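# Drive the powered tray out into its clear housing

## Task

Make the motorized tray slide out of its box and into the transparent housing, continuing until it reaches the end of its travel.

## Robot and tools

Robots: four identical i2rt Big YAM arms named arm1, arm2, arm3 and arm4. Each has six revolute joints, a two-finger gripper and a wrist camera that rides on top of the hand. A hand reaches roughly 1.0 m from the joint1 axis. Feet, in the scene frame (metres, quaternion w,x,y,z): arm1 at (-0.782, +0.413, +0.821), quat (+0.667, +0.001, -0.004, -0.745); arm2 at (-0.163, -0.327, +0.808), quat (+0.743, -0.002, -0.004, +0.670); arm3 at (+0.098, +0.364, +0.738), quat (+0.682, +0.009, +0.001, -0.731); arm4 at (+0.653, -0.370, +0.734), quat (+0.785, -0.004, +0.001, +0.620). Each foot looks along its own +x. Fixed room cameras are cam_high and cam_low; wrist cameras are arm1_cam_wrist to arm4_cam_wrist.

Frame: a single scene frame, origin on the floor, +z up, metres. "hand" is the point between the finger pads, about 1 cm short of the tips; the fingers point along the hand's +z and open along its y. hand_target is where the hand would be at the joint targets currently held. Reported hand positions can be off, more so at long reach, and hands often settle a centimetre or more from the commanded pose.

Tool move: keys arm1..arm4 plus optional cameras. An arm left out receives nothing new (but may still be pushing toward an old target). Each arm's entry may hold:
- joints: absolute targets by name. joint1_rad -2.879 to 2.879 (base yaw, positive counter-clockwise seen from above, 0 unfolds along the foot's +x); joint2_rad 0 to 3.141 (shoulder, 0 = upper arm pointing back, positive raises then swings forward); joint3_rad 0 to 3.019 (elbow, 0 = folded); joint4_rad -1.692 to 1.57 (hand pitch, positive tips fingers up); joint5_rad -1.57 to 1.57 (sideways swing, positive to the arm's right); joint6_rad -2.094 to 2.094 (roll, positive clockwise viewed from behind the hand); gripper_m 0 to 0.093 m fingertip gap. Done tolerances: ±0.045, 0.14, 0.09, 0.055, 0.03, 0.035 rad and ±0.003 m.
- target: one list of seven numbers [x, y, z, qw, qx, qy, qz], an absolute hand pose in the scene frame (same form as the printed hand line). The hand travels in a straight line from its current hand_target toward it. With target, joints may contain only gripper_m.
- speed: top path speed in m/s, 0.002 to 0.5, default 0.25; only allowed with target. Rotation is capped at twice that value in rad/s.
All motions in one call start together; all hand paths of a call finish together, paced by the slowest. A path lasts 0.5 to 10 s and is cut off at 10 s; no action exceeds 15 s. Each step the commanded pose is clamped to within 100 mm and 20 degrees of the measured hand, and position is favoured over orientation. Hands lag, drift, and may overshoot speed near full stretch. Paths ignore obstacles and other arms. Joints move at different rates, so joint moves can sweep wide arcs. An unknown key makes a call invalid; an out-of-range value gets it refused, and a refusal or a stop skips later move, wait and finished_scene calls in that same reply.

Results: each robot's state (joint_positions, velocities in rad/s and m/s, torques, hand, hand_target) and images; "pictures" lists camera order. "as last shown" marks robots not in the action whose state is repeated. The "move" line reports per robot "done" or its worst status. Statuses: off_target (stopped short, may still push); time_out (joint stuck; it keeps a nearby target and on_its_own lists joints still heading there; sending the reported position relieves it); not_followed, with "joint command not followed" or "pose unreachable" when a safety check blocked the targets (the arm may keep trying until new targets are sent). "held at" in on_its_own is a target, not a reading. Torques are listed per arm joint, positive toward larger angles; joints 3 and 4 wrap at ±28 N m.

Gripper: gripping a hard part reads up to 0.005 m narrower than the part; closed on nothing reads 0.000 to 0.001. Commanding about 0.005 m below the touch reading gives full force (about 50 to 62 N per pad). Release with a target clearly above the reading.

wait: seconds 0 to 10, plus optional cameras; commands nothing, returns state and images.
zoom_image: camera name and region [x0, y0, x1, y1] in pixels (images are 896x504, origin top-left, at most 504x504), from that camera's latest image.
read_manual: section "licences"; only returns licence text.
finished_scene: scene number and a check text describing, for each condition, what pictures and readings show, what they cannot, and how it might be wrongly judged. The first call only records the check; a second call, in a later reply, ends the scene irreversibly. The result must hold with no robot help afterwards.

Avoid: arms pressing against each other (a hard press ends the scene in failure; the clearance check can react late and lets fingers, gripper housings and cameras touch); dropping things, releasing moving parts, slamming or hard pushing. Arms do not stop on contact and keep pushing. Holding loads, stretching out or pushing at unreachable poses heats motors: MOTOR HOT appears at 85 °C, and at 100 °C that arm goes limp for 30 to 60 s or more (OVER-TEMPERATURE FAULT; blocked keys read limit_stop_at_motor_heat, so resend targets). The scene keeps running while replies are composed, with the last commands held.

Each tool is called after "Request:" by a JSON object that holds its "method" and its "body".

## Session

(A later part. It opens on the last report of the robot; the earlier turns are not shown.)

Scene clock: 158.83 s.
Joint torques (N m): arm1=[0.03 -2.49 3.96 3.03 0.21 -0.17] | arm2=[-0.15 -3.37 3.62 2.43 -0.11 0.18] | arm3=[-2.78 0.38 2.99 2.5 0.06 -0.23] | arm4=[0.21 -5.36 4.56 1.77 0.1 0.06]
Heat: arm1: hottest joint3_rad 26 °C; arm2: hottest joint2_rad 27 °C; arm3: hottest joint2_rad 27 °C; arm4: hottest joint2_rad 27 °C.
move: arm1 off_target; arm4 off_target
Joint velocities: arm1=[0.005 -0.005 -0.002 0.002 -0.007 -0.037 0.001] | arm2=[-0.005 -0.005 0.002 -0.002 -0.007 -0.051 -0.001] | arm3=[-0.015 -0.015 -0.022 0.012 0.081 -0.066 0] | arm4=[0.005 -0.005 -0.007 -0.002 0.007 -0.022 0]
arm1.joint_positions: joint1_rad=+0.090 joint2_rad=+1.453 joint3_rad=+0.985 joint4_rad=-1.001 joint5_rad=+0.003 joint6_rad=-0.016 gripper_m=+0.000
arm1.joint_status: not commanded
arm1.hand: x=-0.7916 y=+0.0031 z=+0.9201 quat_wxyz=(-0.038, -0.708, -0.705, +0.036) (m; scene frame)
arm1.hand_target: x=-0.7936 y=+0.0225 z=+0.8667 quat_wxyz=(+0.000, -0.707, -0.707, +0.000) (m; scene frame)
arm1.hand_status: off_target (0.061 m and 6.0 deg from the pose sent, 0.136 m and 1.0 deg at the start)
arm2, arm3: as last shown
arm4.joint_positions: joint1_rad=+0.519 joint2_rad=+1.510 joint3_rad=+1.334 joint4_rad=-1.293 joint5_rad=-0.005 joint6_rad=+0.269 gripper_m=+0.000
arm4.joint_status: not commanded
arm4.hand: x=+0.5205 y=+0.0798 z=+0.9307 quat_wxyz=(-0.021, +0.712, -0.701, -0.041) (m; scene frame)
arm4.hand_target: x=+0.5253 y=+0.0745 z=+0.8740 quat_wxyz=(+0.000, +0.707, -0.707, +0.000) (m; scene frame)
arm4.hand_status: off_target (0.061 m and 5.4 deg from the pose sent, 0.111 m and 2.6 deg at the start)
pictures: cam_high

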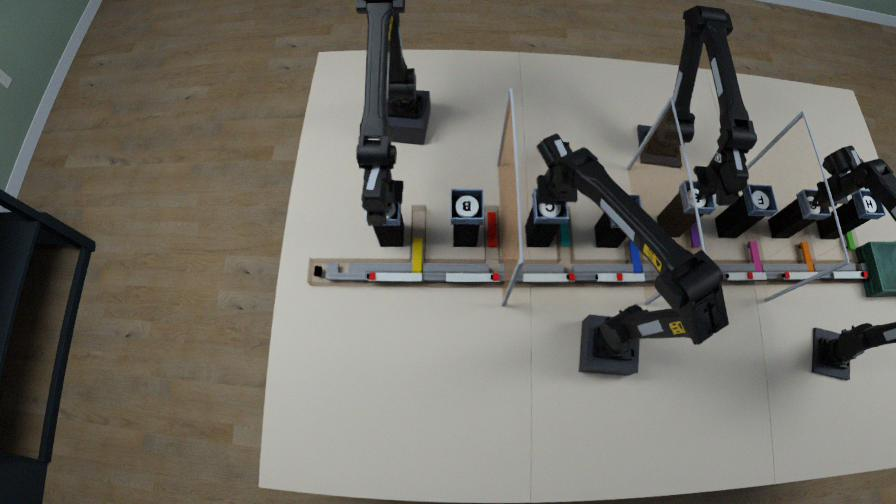

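Request:
{"method": "wait", "body": {"seconds": 4, "cameras": ["cam_high"]}}

Request:
{"method": "zoom_image", "body": {"camera": "cam_high", "region": [400, 190, 530, 290]}}

Request:
{"method": "zoom_image", "body": {"camera": "cam_high", "region": [736, 190, 866, 290]}}

Scene clock: 162.93 s.
Joint torques (N m): arm1=[0.21 -2.37 3.93 2.99 0.2 -0.18] | arm2=[0.62 -3.55 3.73 2.26 -0.13 0.19] | arm3=[-2.78 0.38 3 2.48 0.06 -0.22] | arm4=[0.15 -5.42 4.56 1.76 0.1 0.06]
Heat: arm1: hottest joint3_rad 26 °C; arm2: hottest joint2_rad 27 °C; arm3: hottest joint2_rad 27 °C; arm4: hottest joint2_rad 27 °C.
Joint velocities: arm1=[0.005 -0.015 -0.007 -0.007 -0.022 -0.037 -0.001] | arm2=[0.005 -0.005 0.007 0.012 0.022 -0.037 0] | arm3=[0.005 -0.005 0.017 -0.002 -0.022 -0.022 0] | arm4=[0.015 0.005 -0.012 -0.002 -0.007 -0.022 -0.001]
arm1.joint_positions: joint1_rad=+0.090 joint2_rad=+1.453 joint3_rad=+0.985 joint4_rad=-1.001 joint5_rad=+0.003 joint6_rad=-0.016 gripper_m=+0.000
arm1.joint_status: not commanded
arm1.hand: x=-0.7916 y=+0.0031 z=+0.9201 quat_wxyz=(-0.038, -0.708, -0.705, +0.036) (m; scene frame)
arm1.hand_target: x=-0.7935 y=+0.0225 z=+0.8667 quat_wxyz=(+0.000, -0.707, -0.707, +0.000) (m; scene frame)
arm1.hand_status: off_target (0.061 m and 6.0 deg from the pose sent, 0.136 m and 1.0 deg at the start)
arm2.joint_positions: joint1_rad=+0.584 joint2_rad=+1.389 joint3_rad=+1.020 joint4_rad=-1.060 joint5_rad=-0.005 joint6_rad=+0.486 gripper_m=+0.000
arm2.joint_status: not commanded
arm2.hand: x=-0.3547 y=+0.0370 z=+0.9407 quat_wxyz=(-0.023, +0.704, -0.707, -0.066) (m; scene frame)
arm2.hand_target: x=-0.3485 y=+0.0137 z=+0.8740 quat_wxyz=(-0.001, +0.707, -0.707, +0.000) (m; scene frame)
arm2.hand_status: not commanded
arm3.joint_positions: joint1_rad=+0.061 joint2_rad=+0.991 joint3_rad=+0.891 joint4_rad=-1.298 joint5_rad=+0.005 joint6_rad=-0.012 gripper_m=+0.000
arm3.joint_status: not commanded
arm3.hand: x=+0.0922 y=+0.0676 z=+0.9388 quat_wxyz=(-0.058, -0.704, -0.706, +0.055) (m; scene frame)
arm3.hand_target: x=+0.0882 y=+0.0869 z=+0.8747 quat_wxyz=(-0.001, -0.707, -0.707, -0.001) (m; scene frame)
arm3.hand_status: not commanded
arm4.joint_positions: joint1_rad=+0.519 joint2_rad=+1.510 joint3_rad=+1.333 joint4_rad=-1.293 joint5_rad=-0.005 joint6_rad=+0.269 gripper_m=+0.000
arm4.joint_status: not commanded
arm4.hand: x=+0.5205 y=+0.0797 z=+0.9305 quat_wxyz=(-0.021, +0.712, -0.701, -0.041) (m; scene frame)
arm4.hand_target: x=+0.5253 y=+0.0743 z=+0.8738 quat_wxyz=(+0.000, +0.707, -0.707, +0.000) (m; scene frame)
arm4.hand_status: off_target (0.061 m and 5.4 deg from the pose sent, 0.111 m and 2.6 deg at the start)
wait: 4.00 s; at rest by 0.17 s
pictures: cam_high

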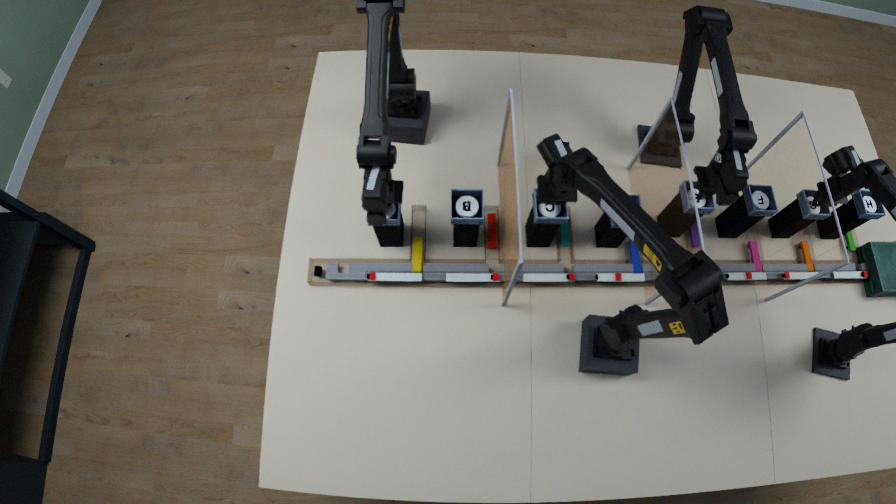

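Scaled by 3.877 from the camera's 896x504 image, which has a finer 1280x720 frame.

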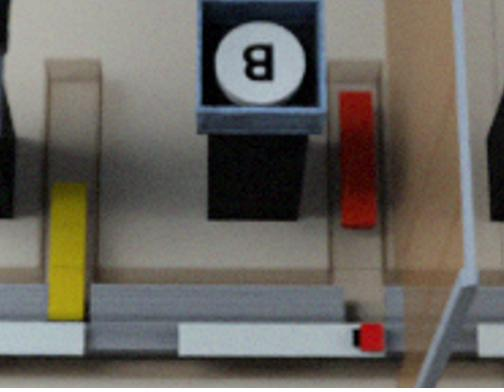

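Scaled by 3.877 from the camera's 896x504 image, which has a finer 1280x720 frame.

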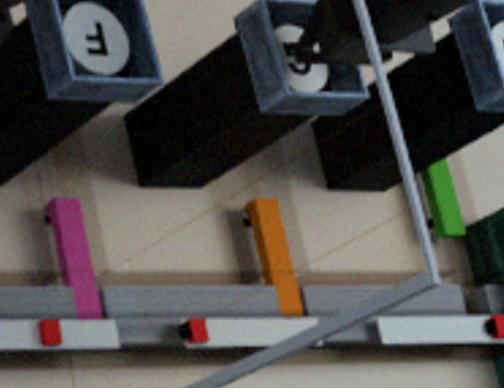

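Request:
{"method": "wait", "body": {"seconds": 5, "cameras": ["cam_high"]}}

Request:
{"method": "zoom_image", "body": {"camera": "cam_high", "region": [400, 190, 530, 290]}}

Request:
{"method": "zoom_image", "body": {"camera": "cam_high", "region": [736, 190, 866, 290]}}

Scene clock: 168.20 s.
Joint torques (N m): arm1=[0.15 -2.49 3.95 3.03 0.21 -0.17] | arm2=[0.15 -3.02 3.62 2.28 -0.14 0.18] | arm3=[-2.73 0.44 2.97 2.48 0.06 -0.23] | arm4=[0.15 -5.36 4.57 1.77 0.1 0.06]
Heat: arm1: hottest joint3_rad 26 °C; arm2: hottest joint2_rad 27 °C; arm3: hottest joint2_rad 27 °C; arm4: hottest joint2_rad 27 °C.
Joint velocities: arm1=[0.015 0.005 -0.032 0.002 -0.007 0.022 -0.002] | arm2=[-0.005 -0.005 -0.017 -0.002 0.022 0.007 0.001] | arm3=[-0.005 -0.015 -0.012 -0.002 -0.066 -0.051 0] | arm4=[-0.005 -0.015 -0.007 0.012 0.022 -0.037 0]
arm1.joint_positions: joint1_rad=+0.090 joint2_rad=+1.453 joint3_rad=+0.985 joint4_rad=-1.001 joint5_rad=+0.003 joint6_rad=-0.016 gripper_m=+0.000
arm1.joint_status: not commanded
arm1.hand: x=-0.7916 y=+0.0031 z=+0.9201 quat_wxyz=(-0.038, -0.708, -0.705, +0.036) (m; scene frame)
arm1.hand_target: x=-0.7935 y=+0.0225 z=+0.8667 quat_wxyz=(+0.000, -0.707, -0.707, +0.000) (m; scene frame)
arm1.hand_status: off_target (0.061 m and 6.0 deg from the pose sent, 0.136 m and 1.0 deg at the start)
arm2.joint_positions: joint1_rad=+0.584 joint2_rad=+1.389 joint3_rad=+1.020 joint4_rad=-1.060 joint5_rad=-0.005 joint6_rad=+0.486 gripper_m=+0.000
arm2.joint_status: not commanded
arm2.hand: x=-0.3547 y=+0.0370 z=+0.9407 quat_wxyz=(-0.023, +0.704, -0.707, -0.066) (m; scene frame)
arm2.hand_target: x=-0.3485 y=+0.0137 z=+0.8740 quat_wxyz=(-0.001, +0.707, -0.707, +0.000) (m; scene frame)
arm2.hand_status: not commanded
arm3.joint_positions: joint1_rad=+0.061 joint2_rad=+0.991 joint3_rad=+0.891 joint4_rad=-1.298 joint5_rad=+0.005 joint6_rad=-0.012 gripper_m=+0.000
arm3.joint_status: not commanded
arm3.hand: x=+0.0922 y=+0.0676 z=+0.9388 quat_wxyz=(-0.058, -0.704, -0.706, +0.055) (m; scene frame)
arm3.hand_target: x=+0.0882 y=+0.0869 z=+0.8747 quat_wxyz=(-0.001, -0.707, -0.707, -0.001) (m; scene frame)
arm3.hand_status: not commanded
arm4.joint_positions: joint1_rad=+0.519 joint2_rad=+1.510 joint3_rad=+1.333 joint4_rad=-1.293 joint5_rad=-0.005 joint6_rad=+0.269 gripper_m=+0.000
arm4.joint_status: not commanded
arm4.hand: x=+0.5205 y=+0.0797 z=+0.9305 quat_wxyz=(-0.021, +0.712, -0.701, -0.041) (m; scene frame)
arm4.hand_target: x=+0.5253 y=+0.0743 z=+0.8738 quat_wxyz=(+0.000, +0.707, -0.707, +0.000) (m; scene frame)
arm4.hand_status: off_target (0.061 m and 5.4 deg from the pose sent, 0.111 m and 2.6 deg at the start)
wait: 5.00 s; at rest from the start
pictures: cam_high

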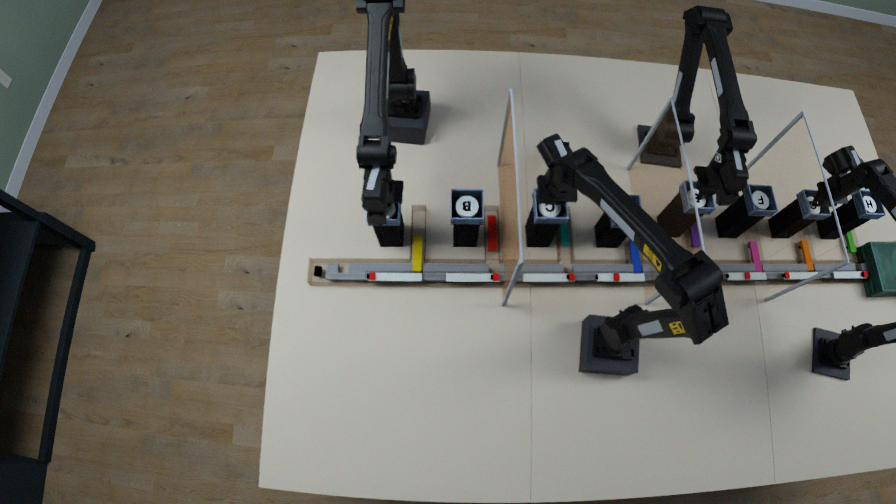

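Scaled by 3.877 from the camera's 896x504 image, which has a finer 1280x720 frame.

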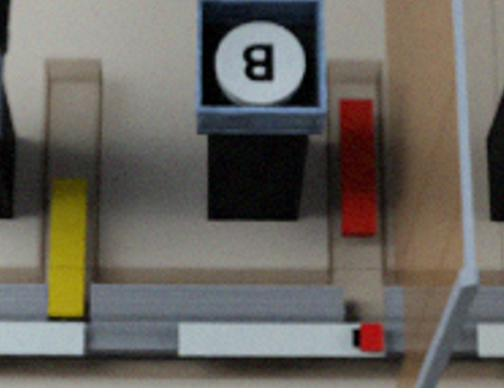

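Scaled by 3.877 from the camera's 896x504 image, which has a finer 1280x720 frame.

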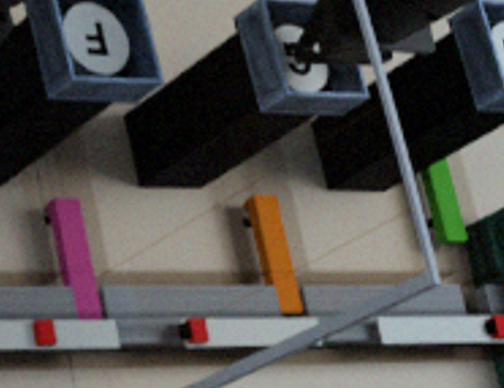

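Request:
{"method": "wait", "body": {"seconds": 10, "cameras": []}}

Request:
{"method": "wait", "body": {"seconds": 10, "cameras": []}}

Request:
{"method": "wait", "body": {"seconds": 10, "cameras": ["cam_high"]}}

Request:
{"method": "zoom_image", "body": {"camera": "cam_high", "region": [400, 190, 530, 290]}}

Request:
{"method": "zoom_image", "body": {"camera": "cam_high", "region": [736, 190, 866, 290]}}

Scene clock: 178.87 s.
Joint torques (N m): arm1=[0.03 -2.49 3.97 3 0.2 -0.17] | arm2=[0.5 -3.08 3.64 2.41 -0.09 0.17] | arm3=[-2.78 0.44 2.93 2.45 0.06 -0.23] | arm4=[0.21 -5.42 4.57 1.76 0.1 0.06]
Heat: arm1: hottest joint3_rad 26 °C; arm2: hottest joint2_rad 27 °C; arm3: hottest joint2_rad 27 °C; arm4: hottest joint2_rad 27 °C.
Joint velocities: arm1=[-0.005 -0.005 0.017 0.002 -0.007 0.007 0.001] | arm2=[-0.024 -0.005 0.002 0.007 -0.037 0.037 0] | arm3=[-0.015 -0.005 -0.007 0.012 0.037 0.081 -0.001] | arm4=[-0.005 -0.024 0.002 -0.012 -0.095 -0.037 0]
arm1.joint_positions: joint1_rad=+0.090 joint2_rad=+1.453 joint3_rad=+0.985 joint4_rad=-1.001 joint5_rad=+0.003 joint6_rad=-0.017 gripper_m=+0.000
arm1.joint_status: not commanded
arm1.hand: x=-0.7916 y=+0.0031 z=+0.9201 quat_wxyz=(-0.038, -0.707, -0.705, +0.036) (m; scene frame)
arm1.hand_target: x=-0.7935 y=+0.0225 z=+0.8667 quat_wxyz=(+0.000, -0.707, -0.707, +0.000) (m; scene frame)
arm1.hand_status: off_target (0.061 m and 6.0 deg from the pose sent, 0.136 m and 1.0 deg at the start)
arm2.joint_positions: joint1_rad=+0.584 joint2_rad=+1.389 joint3_rad=+1.020 joint4_rad=-1.060 joint5_rad=-0.005 joint6_rad=+0.486 gripper_m=+0.000
arm2.joint_status: not commanded
arm2.hand: x=-0.3547 y=+0.0370 z=+0.9407 quat_wxyz=(-0.023, +0.704, -0.707, -0.066) (m; scene frame)
arm2.hand_target: x=-0.3485 y=+0.0137 z=+0.8740 quat_wxyz=(-0.001, +0.707, -0.707, +0.000) (m; scene frame)
arm2.hand_status: not commanded
arm3.joint_positions: joint1_rad=+0.061 joint2_rad=+0.991 joint3_rad=+0.891 joint4_rad=-1.298 joint5_rad=+0.005 joint6_rad=-0.012 gripper_m=+0.000
arm3.joint_status: not commanded
arm3.hand: x=+0.0922 y=+0.0676 z=+0.9388 quat_wxyz=(-0.058, -0.704, -0.706, +0.055) (m; scene frame)
arm3.hand_target: x=+0.0882 y=+0.0869 z=+0.8747 quat_wxyz=(-0.001, -0.707, -0.707, -0.001) (m; scene frame)
arm3.hand_status: not commanded
arm4.joint_positions: joint1_rad=+0.519 joint2_rad=+1.510 joint3_rad=+1.333 joint4_rad=-1.293 joint5_rad=-0.005 joint6_rad=+0.269 gripper_m=+0.000
arm4.joint_status: not commanded
arm4.hand: x=+0.5205 y=+0.0797 z=+0.9305 quat_wxyz=(-0.021, +0.712, -0.701, -0.041) (m; scene frame)
arm4.hand_target: x=+0.5253 y=+0.0743 z=+0.8738 quat_wxyz=(+0.000, +0.707, -0.707, +0.000) (m; scene frame)
arm4.hand_status: off_target (0.061 m and 5.4 deg from the pose sent, 0.111 m and 2.6 deg at the start)
wait: 10.00 s; at rest from the start
pictures: none
No camera images: "cameras" was empty.

Scene clock: 188.87 s.
Joint torques (N m): arm1=[-0.09 -2.37 3.97 2.99 0.19 -0.16] | arm2=[0.38 -3.43 3.66 2.36 -0.13 0.21] | arm3=[-2.78 0.38 2.96 2.52 0.07 -0.23] | arm4=[0.21 -5.42 4.57 1.78 0.09 0.06]
Heat: arm1: hottest joint3_rad 26 °C; arm2: hottest joint2_rad 27 °C; arm3: hottest joint2_rad 27 °C; arm4: hottest joint2_rad 27 °C.
Joint velocities: arm1=[-0.005 -0.005 -0.002 0.007 -0.007 0.081 0] | arm2=[-0.015 -0.015 -0.012 -0.007 -0.051 0.007 0] | arm3=[-0.005 0.015 -0.002 -0.012 0.007 -0.007 0] | arm4=[-0.005 -0.005 -0.012 -0.007 -0.051 -0.037 0]
arm1.joint_positions: joint1_rad=+0.090 joint2_rad=+1.453 joint3_rad=+0.985 joint4_rad=-1.001 joint5_rad=+0.003 joint6_rad=-0.017 gripper_m=+0.000
arm1.joint_status: not commanded
arm1.hand: x=-0.7916 y=+0.0031 z=+0.9201 quat_wxyz=(-0.038, -0.707, -0.705, +0.036) (m; scene frame)
arm1.hand_target: x=-0.7935 y=+0.0225 z=+0.8667 quat_wxyz=(+0.000, -0.707, -0.707, +0.000) (m; scene frame)
arm1.hand_status: off_target (0.061 m and 6.0 deg from the pose sent, 0.136 m and 1.0 deg at the start)
arm2.joint_positions: joint1_rad=+0.584 joint2_rad=+1.389 joint3_rad=+1.020 joint4_rad=-1.060 joint5_rad=-0.005 joint6_rad=+0.486 gripper_m=+0.000
arm2.joint_status: not commanded
arm2.hand: x=-0.3547 y=+0.0370 z=+0.9407 quat_wxyz=(-0.023, +0.704, -0.707, -0.066) (m; scene frame)
arm2.hand_target: x=-0.3485 y=+0.0137 z=+0.8740 quat_wxyz=(-0.001, +0.707, -0.707, +0.000) (m; scene frame)
arm2.hand_status: not commanded
arm3.joint_positions: joint1_rad=+0.061 joint2_rad=+0.991 joint3_rad=+0.891 joint4_rad=-1.298 joint5_rad=+0.005 joint6_rad=-0.012 gripper_m=+0.000
arm3.joint_status: not commanded
arm3.hand: x=+0.0922 y=+0.0676 z=+0.9388 quat_wxyz=(-0.058, -0.704, -0.706, +0.055) (m; scene frame)
arm3.hand_target: x=+0.0882 y=+0.0869 z=+0.8747 quat_wxyz=(-0.001, -0.707, -0.707, -0.001) (m; scene frame)
arm3.hand_status: not commanded
arm4.joint_positions: joint1_rad=+0.519 joint2_rad=+1.510 joint3_rad=+1.333 joint4_rad=-1.293 joint5_rad=-0.005 joint6_rad=+0.269 gripper_m=+0.000
arm4.joint_status: not commanded
arm4.hand: x=+0.5205 y=+0.0797 z=+0.9305 quat_wxyz=(-0.021, +0.712, -0.701, -0.041) (m; scene frame)
arm4.hand_target: x=+0.5253 y=+0.0743 z=+0.8738 quat_wxyz=(+0.000, +0.707, -0.707, +0.000) (m; scene frame)
arm4.hand_status: off_target (0.061 m and 5.4 deg from the pose sent, 0.111 m and 2.6 deg at the start)
wait: 10.00 s; at rest by 0.27 s
pictures: none
No camera images: "cameras" was empty.

Scene clock: 198.87 s.
Joint torques (N m): arm1=[0.03 -2.55 3.95 3.04 0.2 -0.18] | arm2=[0.5 -3.49 3.64 2.41 -0.14 0.21] | arm3=[-2.61 0.44 2.97 2.45 0.07 -0.23] | arm4=[0.15 -5.36 4.57 1.76 0.1 0.06]
Heat: arm1: hottest joint3_rad 26 °C; arm2: hottest joint2_rad 27 °C; arm3: hottest joint2_rad 27 °C; arm4: hottest joint2_rad 27 °C.
Joint velocities: arm1=[-0.005 0.005 0.002 -0.002 -0.037 0.007 -0.001] | arm2=[0.005 -0.015 0.012 -0.012 -0.037 0.007 0] | arm3=[-0.005 0.015 -0.012 -0.032 0.037 0.022 -0.001] | arm4=[-0.015 0.005 0.002 -0.002 -0.037 0.007 0]
arm1.joint_positions: joint1_rad=+0.090 joint2_rad=+1.453 joint3_rad=+0.985 joint4_rad=-1.001 joint5_rad=+0.003 joint6_rad=-0.017 gripper_m=+0.000
arm1.joint_status: not commanded
arm1.hand: x=-0.7916 y=+0.0031 z=+0.9201 quat_wxyz=(-0.038, -0.707, -0.705, +0.036) (m; scene frame)
arm1.hand_target: x=-0.7935 y=+0.0225 z=+0.8667 quat_wxyz=(+0.000, -0.707, -0.707, +0.000) (m; scene frame)
arm1.hand_status: off_target (0.061 m and 6.0 deg from the pose sent, 0.136 m and 1.0 deg at the start)
arm2.joint_positions: joint1_rad=+0.584 joint2_rad=+1.389 joint3_rad=+1.020 joint4_rad=-1.060 joint5_rad=-0.005 joint6_rad=+0.486 gripper_m=+0.000
arm2.joint_status: not commanded
arm2.hand: x=-0.3547 y=+0.0370 z=+0.9407 quat_wxyz=(-0.023, +0.704, -0.707, -0.066) (m; scene frame)
arm2.hand_target: x=-0.3485 y=+0.0137 z=+0.8740 quat_wxyz=(-0.001, +0.707, -0.707, +0.000) (m; scene frame)
arm2.hand_status: not commanded
arm3.joint_positions: joint1_rad=+0.061 joint2_rad=+0.991 joint3_rad=+0.891 joint4_rad=-1.298 joint5_rad=+0.005 joint6_rad=-0.012 gripper_m=+0.000
arm3.joint_status: not commanded
arm3.hand: x=+0.0922 y=+0.0676 z=+0.9388 quat_wxyz=(-0.058, -0.704, -0.706, +0.055) (m; scene frame)
arm3.hand_target: x=+0.0882 y=+0.0869 z=+0.8747 quat_wxyz=(-0.001, -0.707, -0.707, -0.001) (m; scene frame)
arm3.hand_status: not commanded
arm4.joint_positions: joint1_rad=+0.519 joint2_rad=+1.510 joint3_rad=+1.333 joint4_rad=-1.293 joint5_rad=-0.005 joint6_rad=+0.269 gripper_m=+0.000
arm4.joint_status: not commanded
arm4.hand: x=+0.5205 y=+0.0797 z=+0.9305 quat_wxyz=(-0.021, +0.712, -0.701, -0.041) (m; scene frame)
arm4.hand_target: x=+0.5253 y=+0.0743 z=+0.8738 quat_wxyz=(+0.000, +0.707, -0.707, +0.000) (m; scene frame)
arm4.hand_status: off_target (0.061 m and 5.4 deg from the pose sent, 0.111 m and 2.6 deg at the start)
wait: 10.00 s; at rest by 0.27 s
pictures: cam_high

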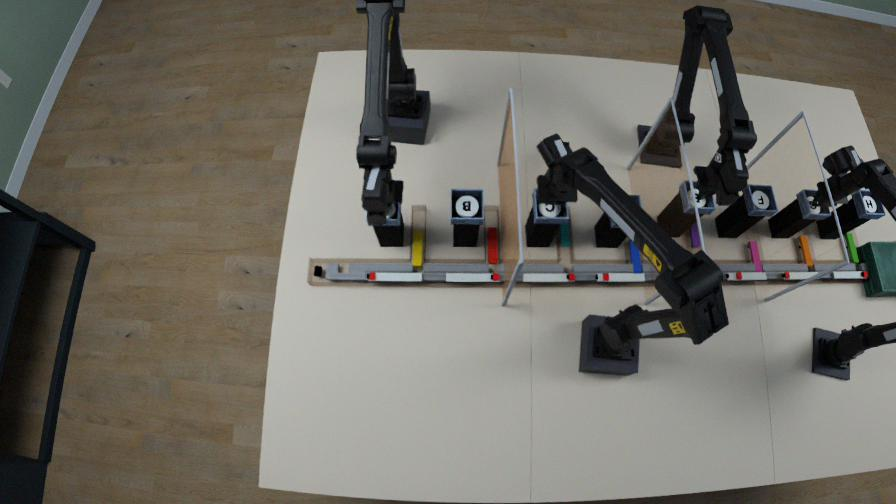

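Scaled by 3.877 from the camera's 896x504 image, which has a finer 1280x720 frame.

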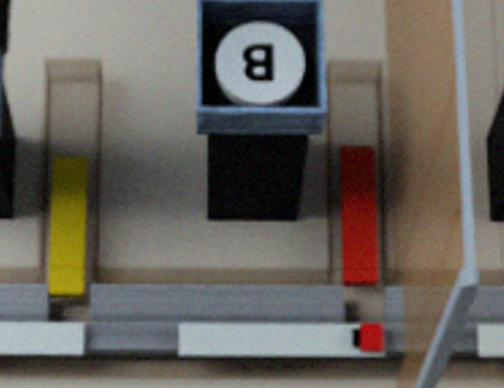

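Scaled by 3.877 from the camera's 896x504 image, which has a finer 1280x720 frame.

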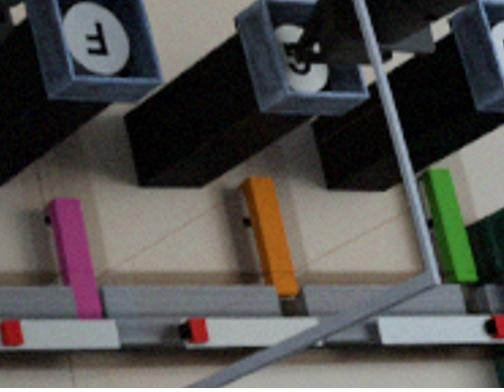

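Request:
{"method": "wait", "body": {"seconds": 10, "cameras": []}}

Request:
{"method": "wait", "body": {"seconds": 10, "cameras": []}}

Request:
{"method": "wait", "body": {"seconds": 10, "cameras": []}}

Request:
{"method": "wait", "body": {"seconds": 10, "cameras": []}}

Request:
{"method": "wait", "body": {"seconds": 10, "cameras": []}}

Request:
{"method": "wait", "body": {"seconds": 10, "cameras": []}}

Request:
{"method": "wait", "body": {"seconds": 10, "cameras": []}}

Request:
{"method": "wait", "body": {"seconds": 10, "cameras": []}}

Request:
{"method": "wait", "body": {"seconds": 10, "cameras": []}}

Request:
{"method": "wait", "body": {"seconds": 10, "cameras": ["cam_high"]}}

Request:
{"method": "zoom_image", "body": {"camera": "cam_high", "region": [400, 190, 530, 290]}}

Request:
{"method": "zoom_image", "body": {"camera": "cam_high", "region": [736, 190, 866, 290]}}

Scene clock: 209.37 s.
Joint torques (N m): arm1=[-0.03 -2.49 3.92 3.03 0.2 -0.18] | arm2=[0.56 -3.49 3.7 2.3 -0.13 0.22] | arm3=[-2.67 0.38 2.96 2.5 0.05 -0.22] | arm4=[0.21 -5.36 4.57 1.77 0.1 0.06]
Heat: arm1: hottest joint3_rad 26 °C; arm2: hottest joint2_rad 27 °C; arm3: hottest joint2_rad 27 °C; arm4: hottest joint2_rad 27 °C.
Joint velocities: arm1=[0.005 -0.005 -0.002 -0.012 0.022 -0.037 0] | arm2=[0.015 -0.015 -0.002 -0.012 0.037 0.125 -0.001] | arm3=[-0.005 -0.024 0.002 -0.007 0.007 -0.007 -0.001] | arm4=[0.005 -0.005 0.002 -0.002 0.051 -0.022 0]
arm1.joint_positions: joint1_rad=+0.090 joint2_rad=+1.453 joint3_rad=+0.985 joint4_rad=-1.001 joint5_rad=+0.003 joint6_rad=-0.017 gripper_m=+0.000
arm1.joint_status: not commanded
arm1.hand: x=-0.7916 y=+0.0031 z=+0.9201 quat_wxyz=(-0.038, -0.707, -0.705, +0.036) (m; scene frame)
arm1.hand_target: x=-0.7935 y=+0.0225 z=+0.8667 quat_wxyz=(+0.000, -0.707, -0.707, +0.000) (m; scene frame)
arm1.hand_status: off_target (0.061 m and 6.0 deg from the pose sent, 0.136 m and 1.0 deg at the start)
arm2.joint_positions: joint1_rad=+0.584 joint2_rad=+1.389 joint3_rad=+1.020 joint4_rad=-1.060 joint5_rad=-0.005 joint6_rad=+0.486 gripper_m=+0.000
arm2.joint_status: not commanded
arm2.hand: x=-0.3547 y=+0.0370 z=+0.9407 quat_wxyz=(-0.023, +0.704, -0.707, -0.066) (m; scene frame)
arm2.hand_target: x=-0.3485 y=+0.0137 z=+0.8740 quat_wxyz=(-0.001, +0.707, -0.707, +0.000) (m; scene frame)
arm2.hand_status: not commanded
arm3.joint_positions: joint1_rad=+0.061 joint2_rad=+0.991 joint3_rad=+0.891 joint4_rad=-1.298 joint5_rad=+0.005 joint6_rad=-0.012 gripper_m=+0.000
arm3.joint_status: not commanded
arm3.hand: x=+0.0922 y=+0.0676 z=+0.9388 quat_wxyz=(-0.058, -0.704, -0.706, +0.055) (m; scene frame)
arm3.hand_target: x=+0.0882 y=+0.0869 z=+0.8747 quat_wxyz=(-0.001, -0.707, -0.707, -0.001) (m; scene frame)
arm3.hand_status: not commanded
arm4.joint_positions: joint1_rad=+0.519 joint2_rad=+1.510 joint3_rad=+1.333 joint4_rad=-1.293 joint5_rad=-0.005 joint6_rad=+0.269 gripper_m=+0.000
arm4.joint_status: not commanded
arm4.hand: x=+0.5205 y=+0.0797 z=+0.9305 quat_wxyz=(-0.021, +0.712, -0.701, -0.041) (m; scene frame)
arm4.hand_target: x=+0.5253 y=+0.0743 z=+0.8738 quat_wxyz=(+0.000, +0.707, -0.707, +0.000) (m; scene frame)
arm4.hand_status: off_target (0.061 m and 5.4 deg from the pose sent, 0.111 m and 2.6 deg at the start)
wait: 10.00 s; at rest from the start
pictures: none
No camera images: "cameras" was empty.

Scene clock: 219.37 s.
Joint torques (N m): arm1=[0.09 -2.55 3.96 2.97 0.19 -0.16] | arm2=[0.44 -3.08 3.66 2.29 -0.1 0.21] | arm3=[-2.73 0.38 2.99 2.51 0.06 -0.23] | arm4=[0.15 -5.42 4.57 1.77 0.1 0.06]
Heat: arm1: hottest joint3_rad 26 °C; arm2: hottest joint2_rad 27 °C; arm3: hottest joint2_rad 27 °C; arm4: hottest joint2_rad 27 °C.
Joint velocities: arm1=[-0.015 0.005 0.007 -0.012 -0.007 0.007 0] | arm2=[0.005 -0.015 0.007 0.007 -0.051 -0.022 -0.001] | arm3=[-0.015 -0.015 -0.002 -0.002 -0.066 -0.037 0] | arm4=[-0.005 -0.024 -0.002 0.012 0.066 -0.051 0.002]
arm1.joint_positions: joint1_rad=+0.090 joint2_rad=+1.453 joint3_rad=+0.985 joint4_rad=-1.001 joint5_rad=+0.003 joint6_rad=-0.017 gripper_m=+0.000
arm1.joint_status: not commanded
arm1.hand: x=-0.7916 y=+0.0031 z=+0.9201 quat_wxyz=(-0.038, -0.707, -0.705, +0.036) (m; scene frame)
arm1.hand_target: x=-0.7935 y=+0.0225 z=+0.8667 quat_wxyz=(+0.000, -0.707, -0.707, +0.000) (m; scene frame)
arm1.hand_status: off_target (0.061 m and 6.0 deg from the pose sent, 0.136 m and 1.0 deg at the start)
arm2.joint_positions: joint1_rad=+0.584 joint2_rad=+1.389 joint3_rad=+1.020 joint4_rad=-1.060 joint5_rad=-0.005 joint6_rad=+0.486 gripper_m=+0.000
arm2.joint_status: not commanded
arm2.hand: x=-0.3547 y=+0.0370 z=+0.9407 quat_wxyz=(-0.023, +0.704, -0.707, -0.066) (m; scene frame)
arm2.hand_target: x=-0.3485 y=+0.0137 z=+0.8740 quat_wxyz=(-0.001, +0.707, -0.707, +0.000) (m; scene frame)
arm2.hand_status: not commanded
arm3.joint_positions: joint1_rad=+0.061 joint2_rad=+0.991 joint3_rad=+0.891 joint4_rad=-1.298 joint5_rad=+0.005 joint6_rad=-0.012 gripper_m=+0.000
arm3.joint_status: not commanded
arm3.hand: x=+0.0922 y=+0.0676 z=+0.9388 quat_wxyz=(-0.058, -0.704, -0.706, +0.055) (m; scene frame)
arm3.hand_target: x=+0.0882 y=+0.0869 z=+0.8747 quat_wxyz=(-0.001, -0.707, -0.707, -0.001) (m; scene frame)
arm3.hand_status: not commanded
arm4.joint_positions: joint1_rad=+0.519 joint2_rad=+1.510 joint3_rad=+1.333 joint4_rad=-1.293 joint5_rad=-0.005 joint6_rad=+0.269 gripper_m=+0.000
arm4.joint_status: not commanded
arm4.hand: x=+0.5205 y=+0.0797 z=+0.9305 quat_wxyz=(-0.021, +0.712, -0.701, -0.041) (m; scene frame)
arm4.hand_target: x=+0.5253 y=+0.0743 z=+0.8738 quat_wxyz=(+0.000, +0.707, -0.707, +0.000) (m; scene frame)
arm4.hand_status: off_target (0.061 m and 5.4 deg from the pose sent, 0.111 m and 2.6 deg at the start)
wait: 10.00 s; at rest by 0.27 s
pictures: none
No camera images: "cameras" was empty.

Scene clock: 229.37 s.
Joint torques (N m): arm1=[0.03 -2.55 3.96 3.03 0.21 -0.16] | arm2=[0.44 -3.14 3.7 2.35 -0.14 0.2] | arm3=[-2.67 0.56 2.97 2.48 0.06 -0.23] | arm4=[0.15 -5.42 4.56 1.77 0.1 0.06]
Heat: arm1: hottest joint3_rad 26 °C; arm2: hottest joint2_rad 27 °C; arm3: hottest joint2_rad 27 °C; arm4: hottest joint2_rad 27 °C.
Joint velocities: arm1=[-0.005 -0.005 0.007 0.002 -0.081 -0.081 0] | arm2=[-0.015 0.005 0.012 0.007 0.037 0.007 -0.001] | arm3=[0.005 -0.024 -0.002 0.002 0.007 0.007 -0.001] | arm4=[0.015 -0.015 0.022 -0.022 0.007 0.066 0]
arm1.joint_positions: joint1_rad=+0.090 joint2_rad=+1.453 joint3_rad=+0.985 joint4_rad=-1.001 joint5_rad=+0.003 joint6_rad=-0.017 gripper_m=+0.000
arm1.joint_status: not commanded
arm1.hand: x=-0.7916 y=+0.0031 z=+0.9201 quat_wxyz=(-0.038, -0.707, -0.705, +0.036) (m; scene frame)
arm1.hand_target: x=-0.7935 y=+0.0225 z=+0.8667 quat_wxyz=(+0.000, -0.707, -0.707, +0.000) (m; scene frame)
arm1.hand_status: off_target (0.061 m and 6.0 deg from the pose sent, 0.136 m and 1.0 deg at the start)
arm2.joint_positions: joint1_rad=+0.584 joint2_rad=+1.389 joint3_rad=+1.020 joint4_rad=-1.060 joint5_rad=-0.005 joint6_rad=+0.486 gripper_m=+0.000
arm2.joint_status: not commanded
arm2.hand: x=-0.3547 y=+0.0370 z=+0.9407 quat_wxyz=(-0.023, +0.704, -0.707, -0.066) (m; scene frame)
arm2.hand_target: x=-0.3485 y=+0.0137 z=+0.8740 quat_wxyz=(-0.001, +0.707, -0.707, +0.000) (m; scene frame)
arm2.hand_status: not commanded
arm3.joint_positions: joint1_rad=+0.061 joint2_rad=+0.991 joint3_rad=+0.891 joint4_rad=-1.298 joint5_rad=+0.005 joint6_rad=-0.012 gripper_m=+0.000
arm3.joint_status: not commanded
arm3.hand: x=+0.0922 y=+0.0676 z=+0.9388 quat_wxyz=(-0.058, -0.704, -0.706, +0.055) (m; scene frame)
arm3.hand_target: x=+0.0882 y=+0.0869 z=+0.8747 quat_wxyz=(-0.001, -0.707, -0.707, -0.001) (m; scene frame)
arm3.hand_status: not commanded
arm4.joint_positions: joint1_rad=+0.519 joint2_rad=+1.510 joint3_rad=+1.333 joint4_rad=-1.293 joint5_rad=-0.005 joint6_rad=+0.269 gripper_m=+0.000
arm4.joint_status: not commanded
arm4.hand: x=+0.5205 y=+0.0797 z=+0.9305 quat_wxyz=(-0.021, +0.712, -0.701, -0.041) (m; scene frame)
arm4.hand_target: x=+0.5253 y=+0.0743 z=+0.8738 quat_wxyz=(+0.000, +0.707, -0.707, +0.000) (m; scene frame)
arm4.hand_status: off_target (0.061 m and 5.4 deg from the pose sent, 0.111 m and 2.6 deg at the start)
wait: 10.00 s; at rest by 0.27 s
pictures: none
No camera images: "cameras" was empty.

Scene clock: 239.37 s.
Joint torques (N m): arm1=[-0.09 -2.49 3.96 2.97 0.2 -0.17] | arm2=[0.62 -3.43 3.64 2.29 -0.09 0.19] | arm3=[-2.73 0.38 2.97 2.48 0.06 -0.23] | arm4=[0.15 -5.42 4.56 1.76 0.1 0.06]
Heat: arm1: hottest joint3_rad 26 °C; arm2: hottest joint2_rad 27 °C; arm3: hottest joint2_rad 27 °C; arm4: hottest joint2_rad 27 °C.
Joint velocities: arm1=[-0.015 0.005 0.002 -0.027 -0.066 -0.037 0] | arm2=[-0.024 -0.015 -0.017 0.012 -0.066 0.051 -0.001] | arm3=[-0.015 0.005 -0.002 -0.012 -0.007 -0.11 0] | arm4=[0.005 0.005 0.002 -0.002 0.007 -0.007 0]
arm1.joint_positions: joint1_rad=+0.090 joint2_rad=+1.453 joint3_rad=+0.985 joint4_rad=-1.001 joint5_rad=+0.003 joint6_rad=-0.017 gripper_m=+0.000
arm1.joint_status: not commanded
arm1.hand: x=-0.7916 y=+0.0031 z=+0.9201 quat_wxyz=(-0.038, -0.707, -0.705, +0.036) (m; scene frame)
arm1.hand_target: x=-0.7935 y=+0.0225 z=+0.8667 quat_wxyz=(+0.000, -0.707, -0.707, +0.000) (m; scene frame)
arm1.hand_status: off_target (0.061 m and 6.0 deg from the pose sent, 0.136 m and 1.0 deg at the start)
arm2.joint_positions: joint1_rad=+0.584 joint2_rad=+1.389 joint3_rad=+1.020 joint4_rad=-1.060 joint5_rad=-0.005 joint6_rad=+0.486 gripper_m=+0.000
arm2.joint_status: not commanded
arm2.hand: x=-0.3547 y=+0.0370 z=+0.9407 quat_wxyz=(-0.023, +0.704, -0.707, -0.066) (m; scene frame)
arm2.hand_target: x=-0.3485 y=+0.0137 z=+0.8740 quat_wxyz=(-0.001, +0.707, -0.707, +0.000) (m; scene frame)
arm2.hand_status: not commanded
arm3.joint_positions: joint1_rad=+0.061 joint2_rad=+0.991 joint3_rad=+0.891 joint4_rad=-1.298 joint5_rad=+0.005 joint6_rad=-0.012 gripper_m=+0.000
arm3.joint_status: not commanded
arm3.hand: x=+0.0922 y=+0.0676 z=+0.9388 quat_wxyz=(-0.058, -0.704, -0.706, +0.055) (m; scene frame)
arm3.hand_target: x=+0.0882 y=+0.0869 z=+0.8747 quat_wxyz=(-0.001, -0.707, -0.707, -0.001) (m; scene frame)
arm3.hand_status: not commanded
arm4.joint_positions: joint1_rad=+0.519 joint2_rad=+1.510 joint3_rad=+1.333 joint4_rad=-1.293 joint5_rad=-0.005 joint6_rad=+0.269 gripper_m=+0.000
arm4.joint_status: not commanded
arm4.hand: x=+0.5205 y=+0.0797 z=+0.9305 quat_wxyz=(-0.021, +0.712, -0.701, -0.041) (m; scene frame)
arm4.hand_target: x=+0.5253 y=+0.0743 z=+0.8738 quat_wxyz=(+0.000, +0.707, -0.707, +0.000) (m; scene frame)
arm4.hand_status: off_target (0.061 m and 5.4 deg from the pose sent, 0.111 m and 2.6 deg at the start)
wait: 10.00 s; at rest by 0.27 s
pictures: none
No camera images: "cameras" was empty.

Scene clock: 249.37 s.
Joint torques (N m): arm1=[-0.03 -2.67 3.95 3 0.2 -0.16] | arm2=[0.62 -3.25 3.51 2.4 -0.11 0.17] | arm3=[-2.84 0.32 2.99 2.45 0.06 -0.22] | arm4=[0.15 -5.42 4.57 1.77 0.1 0.06]
Heat: arm1: hottest joint3_rad 26 °C; arm2: hottest joint2_rad 27 °C; arm3: hottest joint2_rad 27 °C; arm4: hottest joint2_rad 27 °C.
Joint velocities: arm1=[-0.005 0.005 -0.002 0.017 0.022 -0.007 0] | arm2=[0.005 -0.015 -0.002 -0.022 -0.051 -0.037 0.001] | arm3=[-0.005 0.005 0.017 -0.017 0.051 0.037 0] | arm4=[0.005 0.005 -0.007 -0.002 0.066 0.081 -0.001]
arm1.joint_positions: joint1_rad=+0.090 joint2_rad=+1.453 joint3_rad=+0.985 joint4_rad=-1.001 joint5_rad=+0.003 joint6_rad=-0.017 gripper_m=+0.000
arm1.joint_status: not commanded
arm1.hand: x=-0.7916 y=+0.0031 z=+0.9201 quat_wxyz=(-0.038, -0.707, -0.705, +0.036) (m; scene frame)
arm1.hand_target: x=-0.7935 y=+0.0225 z=+0.8667 quat_wxyz=(+0.000, -0.707, -0.707, +0.000) (m; scene frame)
arm1.hand_status: off_target (0.061 m and 6.0 deg from the pose sent, 0.136 m and 1.0 deg at the start)
arm2.joint_positions: joint1_rad=+0.584 joint2_rad=+1.389 joint3_rad=+1.020 joint4_rad=-1.060 joint5_rad=-0.005 joint6_rad=+0.486 gripper_m=+0.000
arm2.joint_status: not commanded
arm2.hand: x=-0.3547 y=+0.0370 z=+0.9407 quat_wxyz=(-0.023, +0.704, -0.707, -0.066) (m; scene frame)
arm2.hand_target: x=-0.3485 y=+0.0137 z=+0.8740 quat_wxyz=(-0.001, +0.707, -0.707, +0.000) (m; scene frame)
arm2.hand_status: not commanded
arm3.joint_positions: joint1_rad=+0.061 joint2_rad=+0.991 joint3_rad=+0.891 joint4_rad=-1.298 joint5_rad=+0.005 joint6_rad=-0.012 gripper_m=+0.000
arm3.joint_status: not commanded
arm3.hand: x=+0.0922 y=+0.0676 z=+0.9388 quat_wxyz=(-0.058, -0.704, -0.706, +0.055) (m; scene frame)
arm3.hand_target: x=+0.0882 y=+0.0869 z=+0.8747 quat_wxyz=(-0.001, -0.707, -0.707, -0.001) (m; scene frame)
arm3.hand_status: not commanded
arm4.joint_positions: joint1_rad=+0.519 joint2_rad=+1.510 joint3_rad=+1.333 joint4_rad=-1.293 joint5_rad=-0.005 joint6_rad=+0.269 gripper_m=+0.000
arm4.joint_status: not commanded
arm4.hand: x=+0.5205 y=+0.0797 z=+0.9305 quat_wxyz=(-0.021, +0.712, -0.701, -0.041) (m; scene frame)
arm4.hand_target: x=+0.5253 y=+0.0743 z=+0.8738 quat_wxyz=(+0.000, +0.707, -0.707, +0.000) (m; scene frame)
arm4.hand_status: off_target (0.061 m and 5.4 deg from the pose sent, 0.111 m and 2.6 deg at the start)
wait: 10.00 s; at rest by 0.27 s
pictures: none
No camera images: "cameras" was empty.

Scene clock: 259.37 s.
Joint torques (N m): arm1=[0.03 -2.61 3.95 3.06 0.2 -0.16] | arm2=[0.79 -3.19 3.58 2.33 -0.09 0.17] | arm3=[-2.78 0.32 2.95 2.5 0.06 -0.22] | arm4=[0.21 -5.42 4.57 1.76 0.1 0.06]
Heat: arm1: hottest joint3_rad 26 °C; arm2: hottest joint2_rad 27 °C; arm3: hottest joint2_rad 27 °C; arm4: hottest joint2_rad 27 °C.
Joint velocities: arm1=[-0.015 -0.005 -0.012 -0.017 -0.037 -0.022 0] | arm2=[-0.005 -0.015 0.012 0.007 -0.022 0.022 0.001] | arm3=[0.005 -0.024 -0.002 0.002 0.037 -0.022 0.001] | arm4=[0.005 0.005 0.002 0.027 0.007 -0.066 -0.001]
arm1.joint_positions: joint1_rad=+0.090 joint2_rad=+1.453 joint3_rad=+0.985 joint4_rad=-1.001 joint5_rad=+0.003 joint6_rad=-0.017 gripper_m=+0.000
arm1.joint_status: not commanded
arm1.hand: x=-0.7916 y=+0.0031 z=+0.9201 quat_wxyz=(-0.038, -0.707, -0.705, +0.036) (m; scene frame)
arm1.hand_target: x=-0.7935 y=+0.0225 z=+0.8667 quat_wxyz=(+0.000, -0.707, -0.707, +0.000) (m; scene frame)
arm1.hand_status: off_target (0.061 m and 6.0 deg from the pose sent, 0.136 m and 1.0 deg at the start)
arm2.joint_positions: joint1_rad=+0.584 joint2_rad=+1.389 joint3_rad=+1.020 joint4_rad=-1.060 joint5_rad=-0.005 joint6_rad=+0.486 gripper_m=+0.000
arm2.joint_status: not commanded
arm2.hand: x=-0.3547 y=+0.0370 z=+0.9407 quat_wxyz=(-0.023, +0.704, -0.707, -0.066) (m; scene frame)
arm2.hand_target: x=-0.3485 y=+0.0137 z=+0.8740 quat_wxyz=(-0.001, +0.707, -0.707, +0.000) (m; scene frame)
arm2.hand_status: not commanded
arm3.joint_positions: joint1_rad=+0.061 joint2_rad=+0.991 joint3_rad=+0.891 joint4_rad=-1.298 joint5_rad=+0.005 joint6_rad=-0.012 gripper_m=+0.000
arm3.joint_status: not commanded
arm3.hand: x=+0.0922 y=+0.0676 z=+0.9388 quat_wxyz=(-0.058, -0.704, -0.706, +0.055) (m; scene frame)
arm3.hand_target: x=+0.0882 y=+0.0869 z=+0.8747 quat_wxyz=(-0.001, -0.707, -0.707, -0.001) (m; scene frame)
arm3.hand_status: not commanded
arm4.joint_positions: joint1_rad=+0.519 joint2_rad=+1.510 joint3_rad=+1.333 joint4_rad=-1.293 joint5_rad=-0.005 joint6_rad=+0.269 gripper_m=+0.000
arm4.joint_status: not commanded
arm4.hand: x=+0.5205 y=+0.0797 z=+0.9305 quat_wxyz=(-0.021, +0.712, -0.701, -0.041) (m; scene frame)
arm4.hand_target: x=+0.5253 y=+0.0743 z=+0.8738 quat_wxyz=(+0.000, +0.707, -0.707, +0.000) (m; scene frame)
arm4.hand_status: off_target (0.061 m and 5.4 deg from the pose sent, 0.111 m and 2.6 deg at the start)
wait: 10.00 s; at rest by 0.27 s
pictures: none
No camera images: "cameras" was empty.

Scene clock: 269.37 s.
Joint torques (N m): arm1=[-0.09 -2.61 3.96 3.06 0.2 -0.17] | arm2=[0.5 -3.66 3.69 2.35 -0.11 0.18] | arm3=[-2.78 0.32 2.99 2.52 0.06 -0.23] | arm4=[0.15 -5.42 4.57 1.76 0.1 0.06]
Heat: arm1: hottest joint3_rad 26 °C; arm2: hottest joint2_rad 27 °C; arm3: hottest joint2_rad 27 °C; arm4: hottest joint2_rad 27 °C.
Joint velocities: arm1=[-0.015 -0.015 0.002 -0.012 -0.007 0.051 0.001] | arm2=[0.005 0.005 -0.002 -0.012 0.022 -0.007 0] | arm3=[0.005 0.015 0.012 0.002 -0.022 -0.125 0] | arm4=[0.005 -0.005 -0.017 -0.002 -0.051 0.022 0]
arm1.joint_positions: joint1_rad=+0.090 joint2_rad=+1.453 joint3_rad=+0.985 joint4_rad=-1.001 joint5_rad=+0.003 joint6_rad=-0.017 gripper_m=+0.000
arm1.joint_status: not commanded
arm1.hand: x=-0.7916 y=+0.0031 z=+0.9201 quat_wxyz=(-0.038, -0.707, -0.705, +0.036) (m; scene frame)
arm1.hand_target: x=-0.7935 y=+0.0225 z=+0.8667 quat_wxyz=(+0.000, -0.707, -0.707, +0.000) (m; scene frame)
arm1.hand_status: off_target (0.061 m and 6.0 deg from the pose sent, 0.136 m and 1.0 deg at the start)
arm2.joint_positions: joint1_rad=+0.584 joint2_rad=+1.389 joint3_rad=+1.020 joint4_rad=-1.060 joint5_rad=-0.005 joint6_rad=+0.486 gripper_m=+0.000
arm2.joint_status: not commanded
arm2.hand: x=-0.3547 y=+0.0370 z=+0.9407 quat_wxyz=(-0.023, +0.704, -0.707, -0.066) (m; scene frame)
arm2.hand_target: x=-0.3485 y=+0.0137 z=+0.8740 quat_wxyz=(-0.001, +0.707, -0.707, +0.000) (m; scene frame)
arm2.hand_status: not commanded
arm3.joint_positions: joint1_rad=+0.061 joint2_rad=+0.991 joint3_rad=+0.891 joint4_rad=-1.298 joint5_rad=+0.005 joint6_rad=-0.012 gripper_m=+0.000
arm3.joint_status: not commanded
arm3.hand: x=+0.0922 y=+0.0676 z=+0.9388 quat_wxyz=(-0.058, -0.704, -0.706, +0.055) (m; scene frame)
arm3.hand_target: x=+0.0882 y=+0.0869 z=+0.8747 quat_wxyz=(-0.001, -0.707, -0.707, -0.001) (m; scene frame)
arm3.hand_status: not commanded
arm4.joint_positions: joint1_rad=+0.519 joint2_rad=+1.510 joint3_rad=+1.333 joint4_rad=-1.293 joint5_rad=-0.005 joint6_rad=+0.269 gripper_m=+0.000
arm4.joint_status: not commanded
arm4.hand: x=+0.5205 y=+0.0797 z=+0.9305 quat_wxyz=(-0.021, +0.712, -0.701, -0.041) (m; scene frame)
arm4.hand_target: x=+0.5253 y=+0.0743 z=+0.8738 quat_wxyz=(+0.000, +0.707, -0.707, +0.000) (m; scene frame)
arm4.hand_status: off_target (0.061 m and 5.4 deg from the pose sent, 0.111 m and 2.6 deg at the start)
wait: 10.00 s; at rest by 0.27 s
pictures: none
No camera images: "cameras" was empty.

Scene clock: 279.37 s.
Joint torques (N m): arm1=[-0.03 -2.32 3.96 3.02 0.2 -0.17] | arm2=[0.21 -3.49 3.75 2.35 -0.14 0.18] | arm3=[-2.73 0.38 2.99 2.5 0.06 -0.23] | arm4=[0.21 -5.36 4.57 1.76 0.1 0.06]
Heat: arm1: hottest joint3_rad 26 °C; arm2: hottest joint2_rad 27 °C; arm3: hottest joint2_rad 27 °C; arm4: hottest joint2_rad 27 °C.
Joint velocities: arm1=[-0.015 -0.005 -0.002 0.002 -0.022 -0.022 0] | arm2=[0.005 -0.005 0.007 0.007 0.007 0.037 0] | arm3=[-0.015 -0.005 0.002 -0.012 -0.066 0.022 -0.001] | arm4=[-0.015 0.005 -0.002 -0.002 0.051 0.051 0]
arm1.joint_positions: joint1_rad=+0.090 joint2_rad=+1.453 joint3_rad=+0.985 joint4_rad=-1.001 joint5_rad=+0.003 joint6_rad=-0.017 gripper_m=+0.000
arm1.joint_status: not commanded
arm1.hand: x=-0.7916 y=+0.0031 z=+0.9201 quat_wxyz=(-0.038, -0.707, -0.705, +0.036) (m; scene frame)
arm1.hand_target: x=-0.7935 y=+0.0225 z=+0.8667 quat_wxyz=(+0.000, -0.707, -0.707, +0.000) (m; scene frame)
arm1.hand_status: off_target (0.061 m and 6.0 deg from the pose sent, 0.136 m and 1.0 deg at the start)
arm2.joint_positions: joint1_rad=+0.584 joint2_rad=+1.389 joint3_rad=+1.020 joint4_rad=-1.060 joint5_rad=-0.005 joint6_rad=+0.486 gripper_m=+0.000
arm2.joint_status: not commanded
arm2.hand: x=-0.3547 y=+0.0370 z=+0.9407 quat_wxyz=(-0.023, +0.704, -0.707, -0.066) (m; scene frame)
arm2.hand_target: x=-0.3485 y=+0.0137 z=+0.8740 quat_wxyz=(-0.001, +0.707, -0.707, +0.000) (m; scene frame)
arm2.hand_status: not commanded
arm3.joint_positions: joint1_rad=+0.061 joint2_rad=+0.991 joint3_rad=+0.891 joint4_rad=-1.298 joint5_rad=+0.005 joint6_rad=-0.012 gripper_m=+0.000
arm3.joint_status: not commanded
arm3.hand: x=+0.0922 y=+0.0676 z=+0.9388 quat_wxyz=(-0.058, -0.704, -0.706, +0.055) (m; scene frame)
arm3.hand_target: x=+0.0882 y=+0.0869 z=+0.8747 quat_wxyz=(-0.001, -0.707, -0.707, -0.001) (m; scene frame)
arm3.hand_status: not commanded
arm4.joint_positions: joint1_rad=+0.519 joint2_rad=+1.510 joint3_rad=+1.333 joint4_rad=-1.293 joint5_rad=-0.005 joint6_rad=+0.269 gripper_m=+0.000
arm4.joint_status: not commanded
arm4.hand: x=+0.5205 y=+0.0797 z=+0.9305 quat_wxyz=(-0.021, +0.712, -0.701, -0.041) (m; scene frame)
arm4.hand_target: x=+0.5253 y=+0.0743 z=+0.8738 quat_wxyz=(+0.000, +0.707, -0.707, +0.000) (m; scene frame)
arm4.hand_status: off_target (0.061 m and 5.4 deg from the pose sent, 0.111 m and 2.6 deg at the start)
wait: 10.00 s; at rest by 0.27 s
pictures: none
No camera images: "cameras" was empty.

Scene clock: 289.37 s.
Joint torques (N m): arm1=[0.15 -2.49 3.97 3.02 0.2 -0.16] | arm2=[0.15 -3.31 3.7 2.24 -0.11 0.21] | arm3=[-2.73 0.26 2.99 2.48 0.07 -0.23] | arm4=[0.21 -5.42 4.57 1.76 0.1 0.06]
Heat: arm1: hottest joint3_rad 26 °C; arm2: hottest joint2_rad 27 °C; arm3: hottest joint2_rad 27 °C; arm4: hottest joint2_rad 27 °C.
Joint velocities: arm1=[0.005 -0.005 -0.007 -0.002 0.095 0.007 0] | arm2=[-0.005 -0.015 0.002 -0.012 0.037 -0.022 0] | arm3=[0.005 -0.005 0.007 -0.002 0.022 0.022 0] | arm4=[-0.005 -0.005 -0.002 -0.012 0.066 0.066 -0.002]
arm1.joint_positions: joint1_rad=+0.090 joint2_rad=+1.453 joint3_rad=+0.985 joint4_rad=-1.001 joint5_rad=+0.003 joint6_rad=-0.017 gripper_m=+0.000
arm1.joint_status: not commanded
arm1.hand: x=-0.7916 y=+0.0031 z=+0.9201 quat_wxyz=(-0.038, -0.707, -0.705, +0.036) (m; scene frame)
arm1.hand_target: x=-0.7935 y=+0.0225 z=+0.8667 quat_wxyz=(+0.000, -0.707, -0.707, +0.000) (m; scene frame)
arm1.hand_status: off_target (0.061 m and 6.0 deg from the pose sent, 0.136 m and 1.0 deg at the start)
arm2.joint_positions: joint1_rad=+0.584 joint2_rad=+1.389 joint3_rad=+1.020 joint4_rad=-1.060 joint5_rad=-0.005 joint6_rad=+0.486 gripper_m=+0.000
arm2.joint_status: not commanded
arm2.hand: x=-0.3547 y=+0.0370 z=+0.9407 quat_wxyz=(-0.023, +0.704, -0.707, -0.066) (m; scene frame)
arm2.hand_target: x=-0.3485 y=+0.0137 z=+0.8740 quat_wxyz=(-0.001, +0.707, -0.707, +0.000) (m; scene frame)
arm2.hand_status: not commanded
arm3.joint_positions: joint1_rad=+0.061 joint2_rad=+0.991 joint3_rad=+0.891 joint4_rad=-1.298 joint5_rad=+0.005 joint6_rad=-0.012 gripper_m=+0.000
arm3.joint_status: not commanded
arm3.hand: x=+0.0922 y=+0.0676 z=+0.9388 quat_wxyz=(-0.058, -0.704, -0.706, +0.055) (m; scene frame)
arm3.hand_target: x=+0.0882 y=+0.0869 z=+0.8747 quat_wxyz=(-0.001, -0.707, -0.707, -0.001) (m; scene frame)
arm3.hand_status: not commanded
arm4.joint_positions: joint1_rad=+0.519 joint2_rad=+1.510 joint3_rad=+1.333 joint4_rad=-1.293 joint5_rad=-0.005 joint6_rad=+0.269 gripper_m=+0.000
arm4.joint_status: not commanded
arm4.hand: x=+0.5205 y=+0.0797 z=+0.9305 quat_wxyz=(-0.021, +0.712, -0.701, -0.041) (m; scene frame)
arm4.hand_target: x=+0.5253 y=+0.0743 z=+0.8738 quat_wxyz=(+0.000, +0.707, -0.707, +0.000) (m; scene frame)
arm4.hand_status: off_target (0.061 m and 5.4 deg from the pose sent, 0.111 m and 2.6 deg at the start)
wait: 10.00 s; at rest by 0.27 s
pictures: none
No camera images: "cameras" was empty.

Scene clock: 299.37 s.
Joint torques (N m): arm1=[-0.09 -2.43 3.95 2.96 0.2 -0.18] | arm2=[0.38 -3.31 3.6 2.37 -0.11 0.17] | arm3=[-2.73 0.44 2.97 2.51 0.06 -0.23] | arm4=[0.15 -5.36 4.57 1.77 0.1 0.06]
Heat: arm1: hottest joint3_rad 26 °C; arm2: hottest joint2_rad 27 °C; arm3: hottest joint2_rad 27 °C; arm4: hottest joint2_rad 27 °C.
Joint velocities: arm1=[-0.024 -0.015 0.012 0.017 0.007 0.007 0] | arm2=[-0.015 0.015 -0.012 0.002 0.007 -0.037 -0.001] | arm3=[-0.005 -0.015 -0.002 -0.012 -0.007 -0.051 0] | arm4=[0.005 0.005 0.007 -0.017 0.051 -0.037 0.001]
arm1.joint_positions: joint1_rad=+0.090 joint2_rad=+1.453 joint3_rad=+0.985 joint4_rad=-1.001 joint5_rad=+0.003 joint6_rad=-0.017 gripper_m=+0.000
arm1.joint_status: not commanded
arm1.hand: x=-0.7916 y=+0.0031 z=+0.9201 quat_wxyz=(-0.038, -0.707, -0.705, +0.036) (m; scene frame)
arm1.hand_target: x=-0.7935 y=+0.0225 z=+0.8667 quat_wxyz=(+0.000, -0.707, -0.707, +0.000) (m; scene frame)
arm1.hand_status: off_target (0.061 m and 6.0 deg from the pose sent, 0.136 m and 1.0 deg at the start)
arm2.joint_positions: joint1_rad=+0.584 joint2_rad=+1.389 joint3_rad=+1.020 joint4_rad=-1.060 joint5_rad=-0.005 joint6_rad=+0.486 gripper_m=+0.000
arm2.joint_status: not commanded
arm2.hand: x=-0.3547 y=+0.0370 z=+0.9407 quat_wxyz=(-0.023, +0.704, -0.707, -0.066) (m; scene frame)
arm2.hand_target: x=-0.3485 y=+0.0137 z=+0.8740 quat_wxyz=(-0.001, +0.707, -0.707, +0.000) (m; scene frame)
arm2.hand_status: not commanded
arm3.joint_positions: joint1_rad=+0.061 joint2_rad=+0.991 joint3_rad=+0.891 joint4_rad=-1.298 joint5_rad=+0.005 joint6_rad=-0.012 gripper_m=+0.000
arm3.joint_status: not commanded
arm3.hand: x=+0.0922 y=+0.0676 z=+0.9388 quat_wxyz=(-0.058, -0.704, -0.706, +0.055) (m; scene frame)
arm3.hand_target: x=+0.0882 y=+0.0869 z=+0.8747 quat_wxyz=(-0.001, -0.707, -0.707, -0.001) (m; scene frame)
arm3.hand_status: not commanded
arm4.joint_positions: joint1_rad=+0.519 joint2_rad=+1.510 joint3_rad=+1.333 joint4_rad=-1.293 joint5_rad=-0.005 joint6_rad=+0.269 gripper_m=+0.000
arm4.joint_status: not commanded
arm4.hand: x=+0.5205 y=+0.0797 z=+0.9305 quat_wxyz=(-0.021, +0.712, -0.701, -0.041) (m; scene frame)
arm4.hand_target: x=+0.5253 y=+0.0743 z=+0.8738 quat_wxyz=(+0.000, +0.707, -0.707, +0.000) (m; scene frame)
arm4.hand_status: off_target (0.061 m and 5.4 deg from the pose sent, 0.111 m and 2.6 deg at the start)
wait: 10.00 s; at rest by 0.27 s
pictures: cam_high

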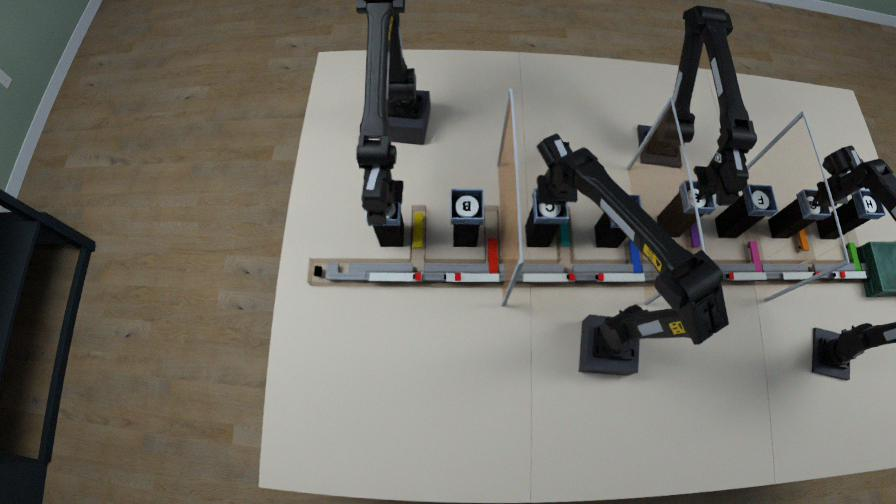

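Scaled by 3.877 from the camera's 896x504 image, which has a finer 1280x720 frame.

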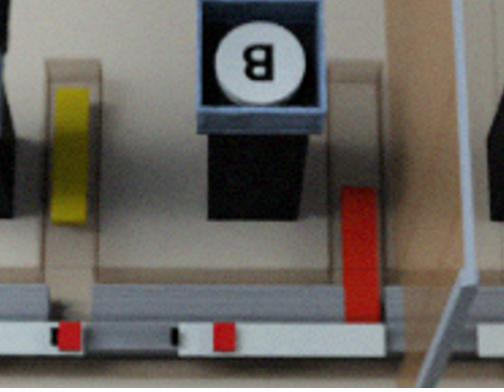

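Scaled by 3.877 from the camera's 896x504 image, which has a finer 1280x720 frame.

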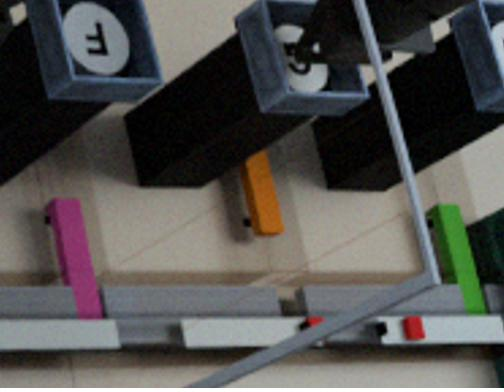

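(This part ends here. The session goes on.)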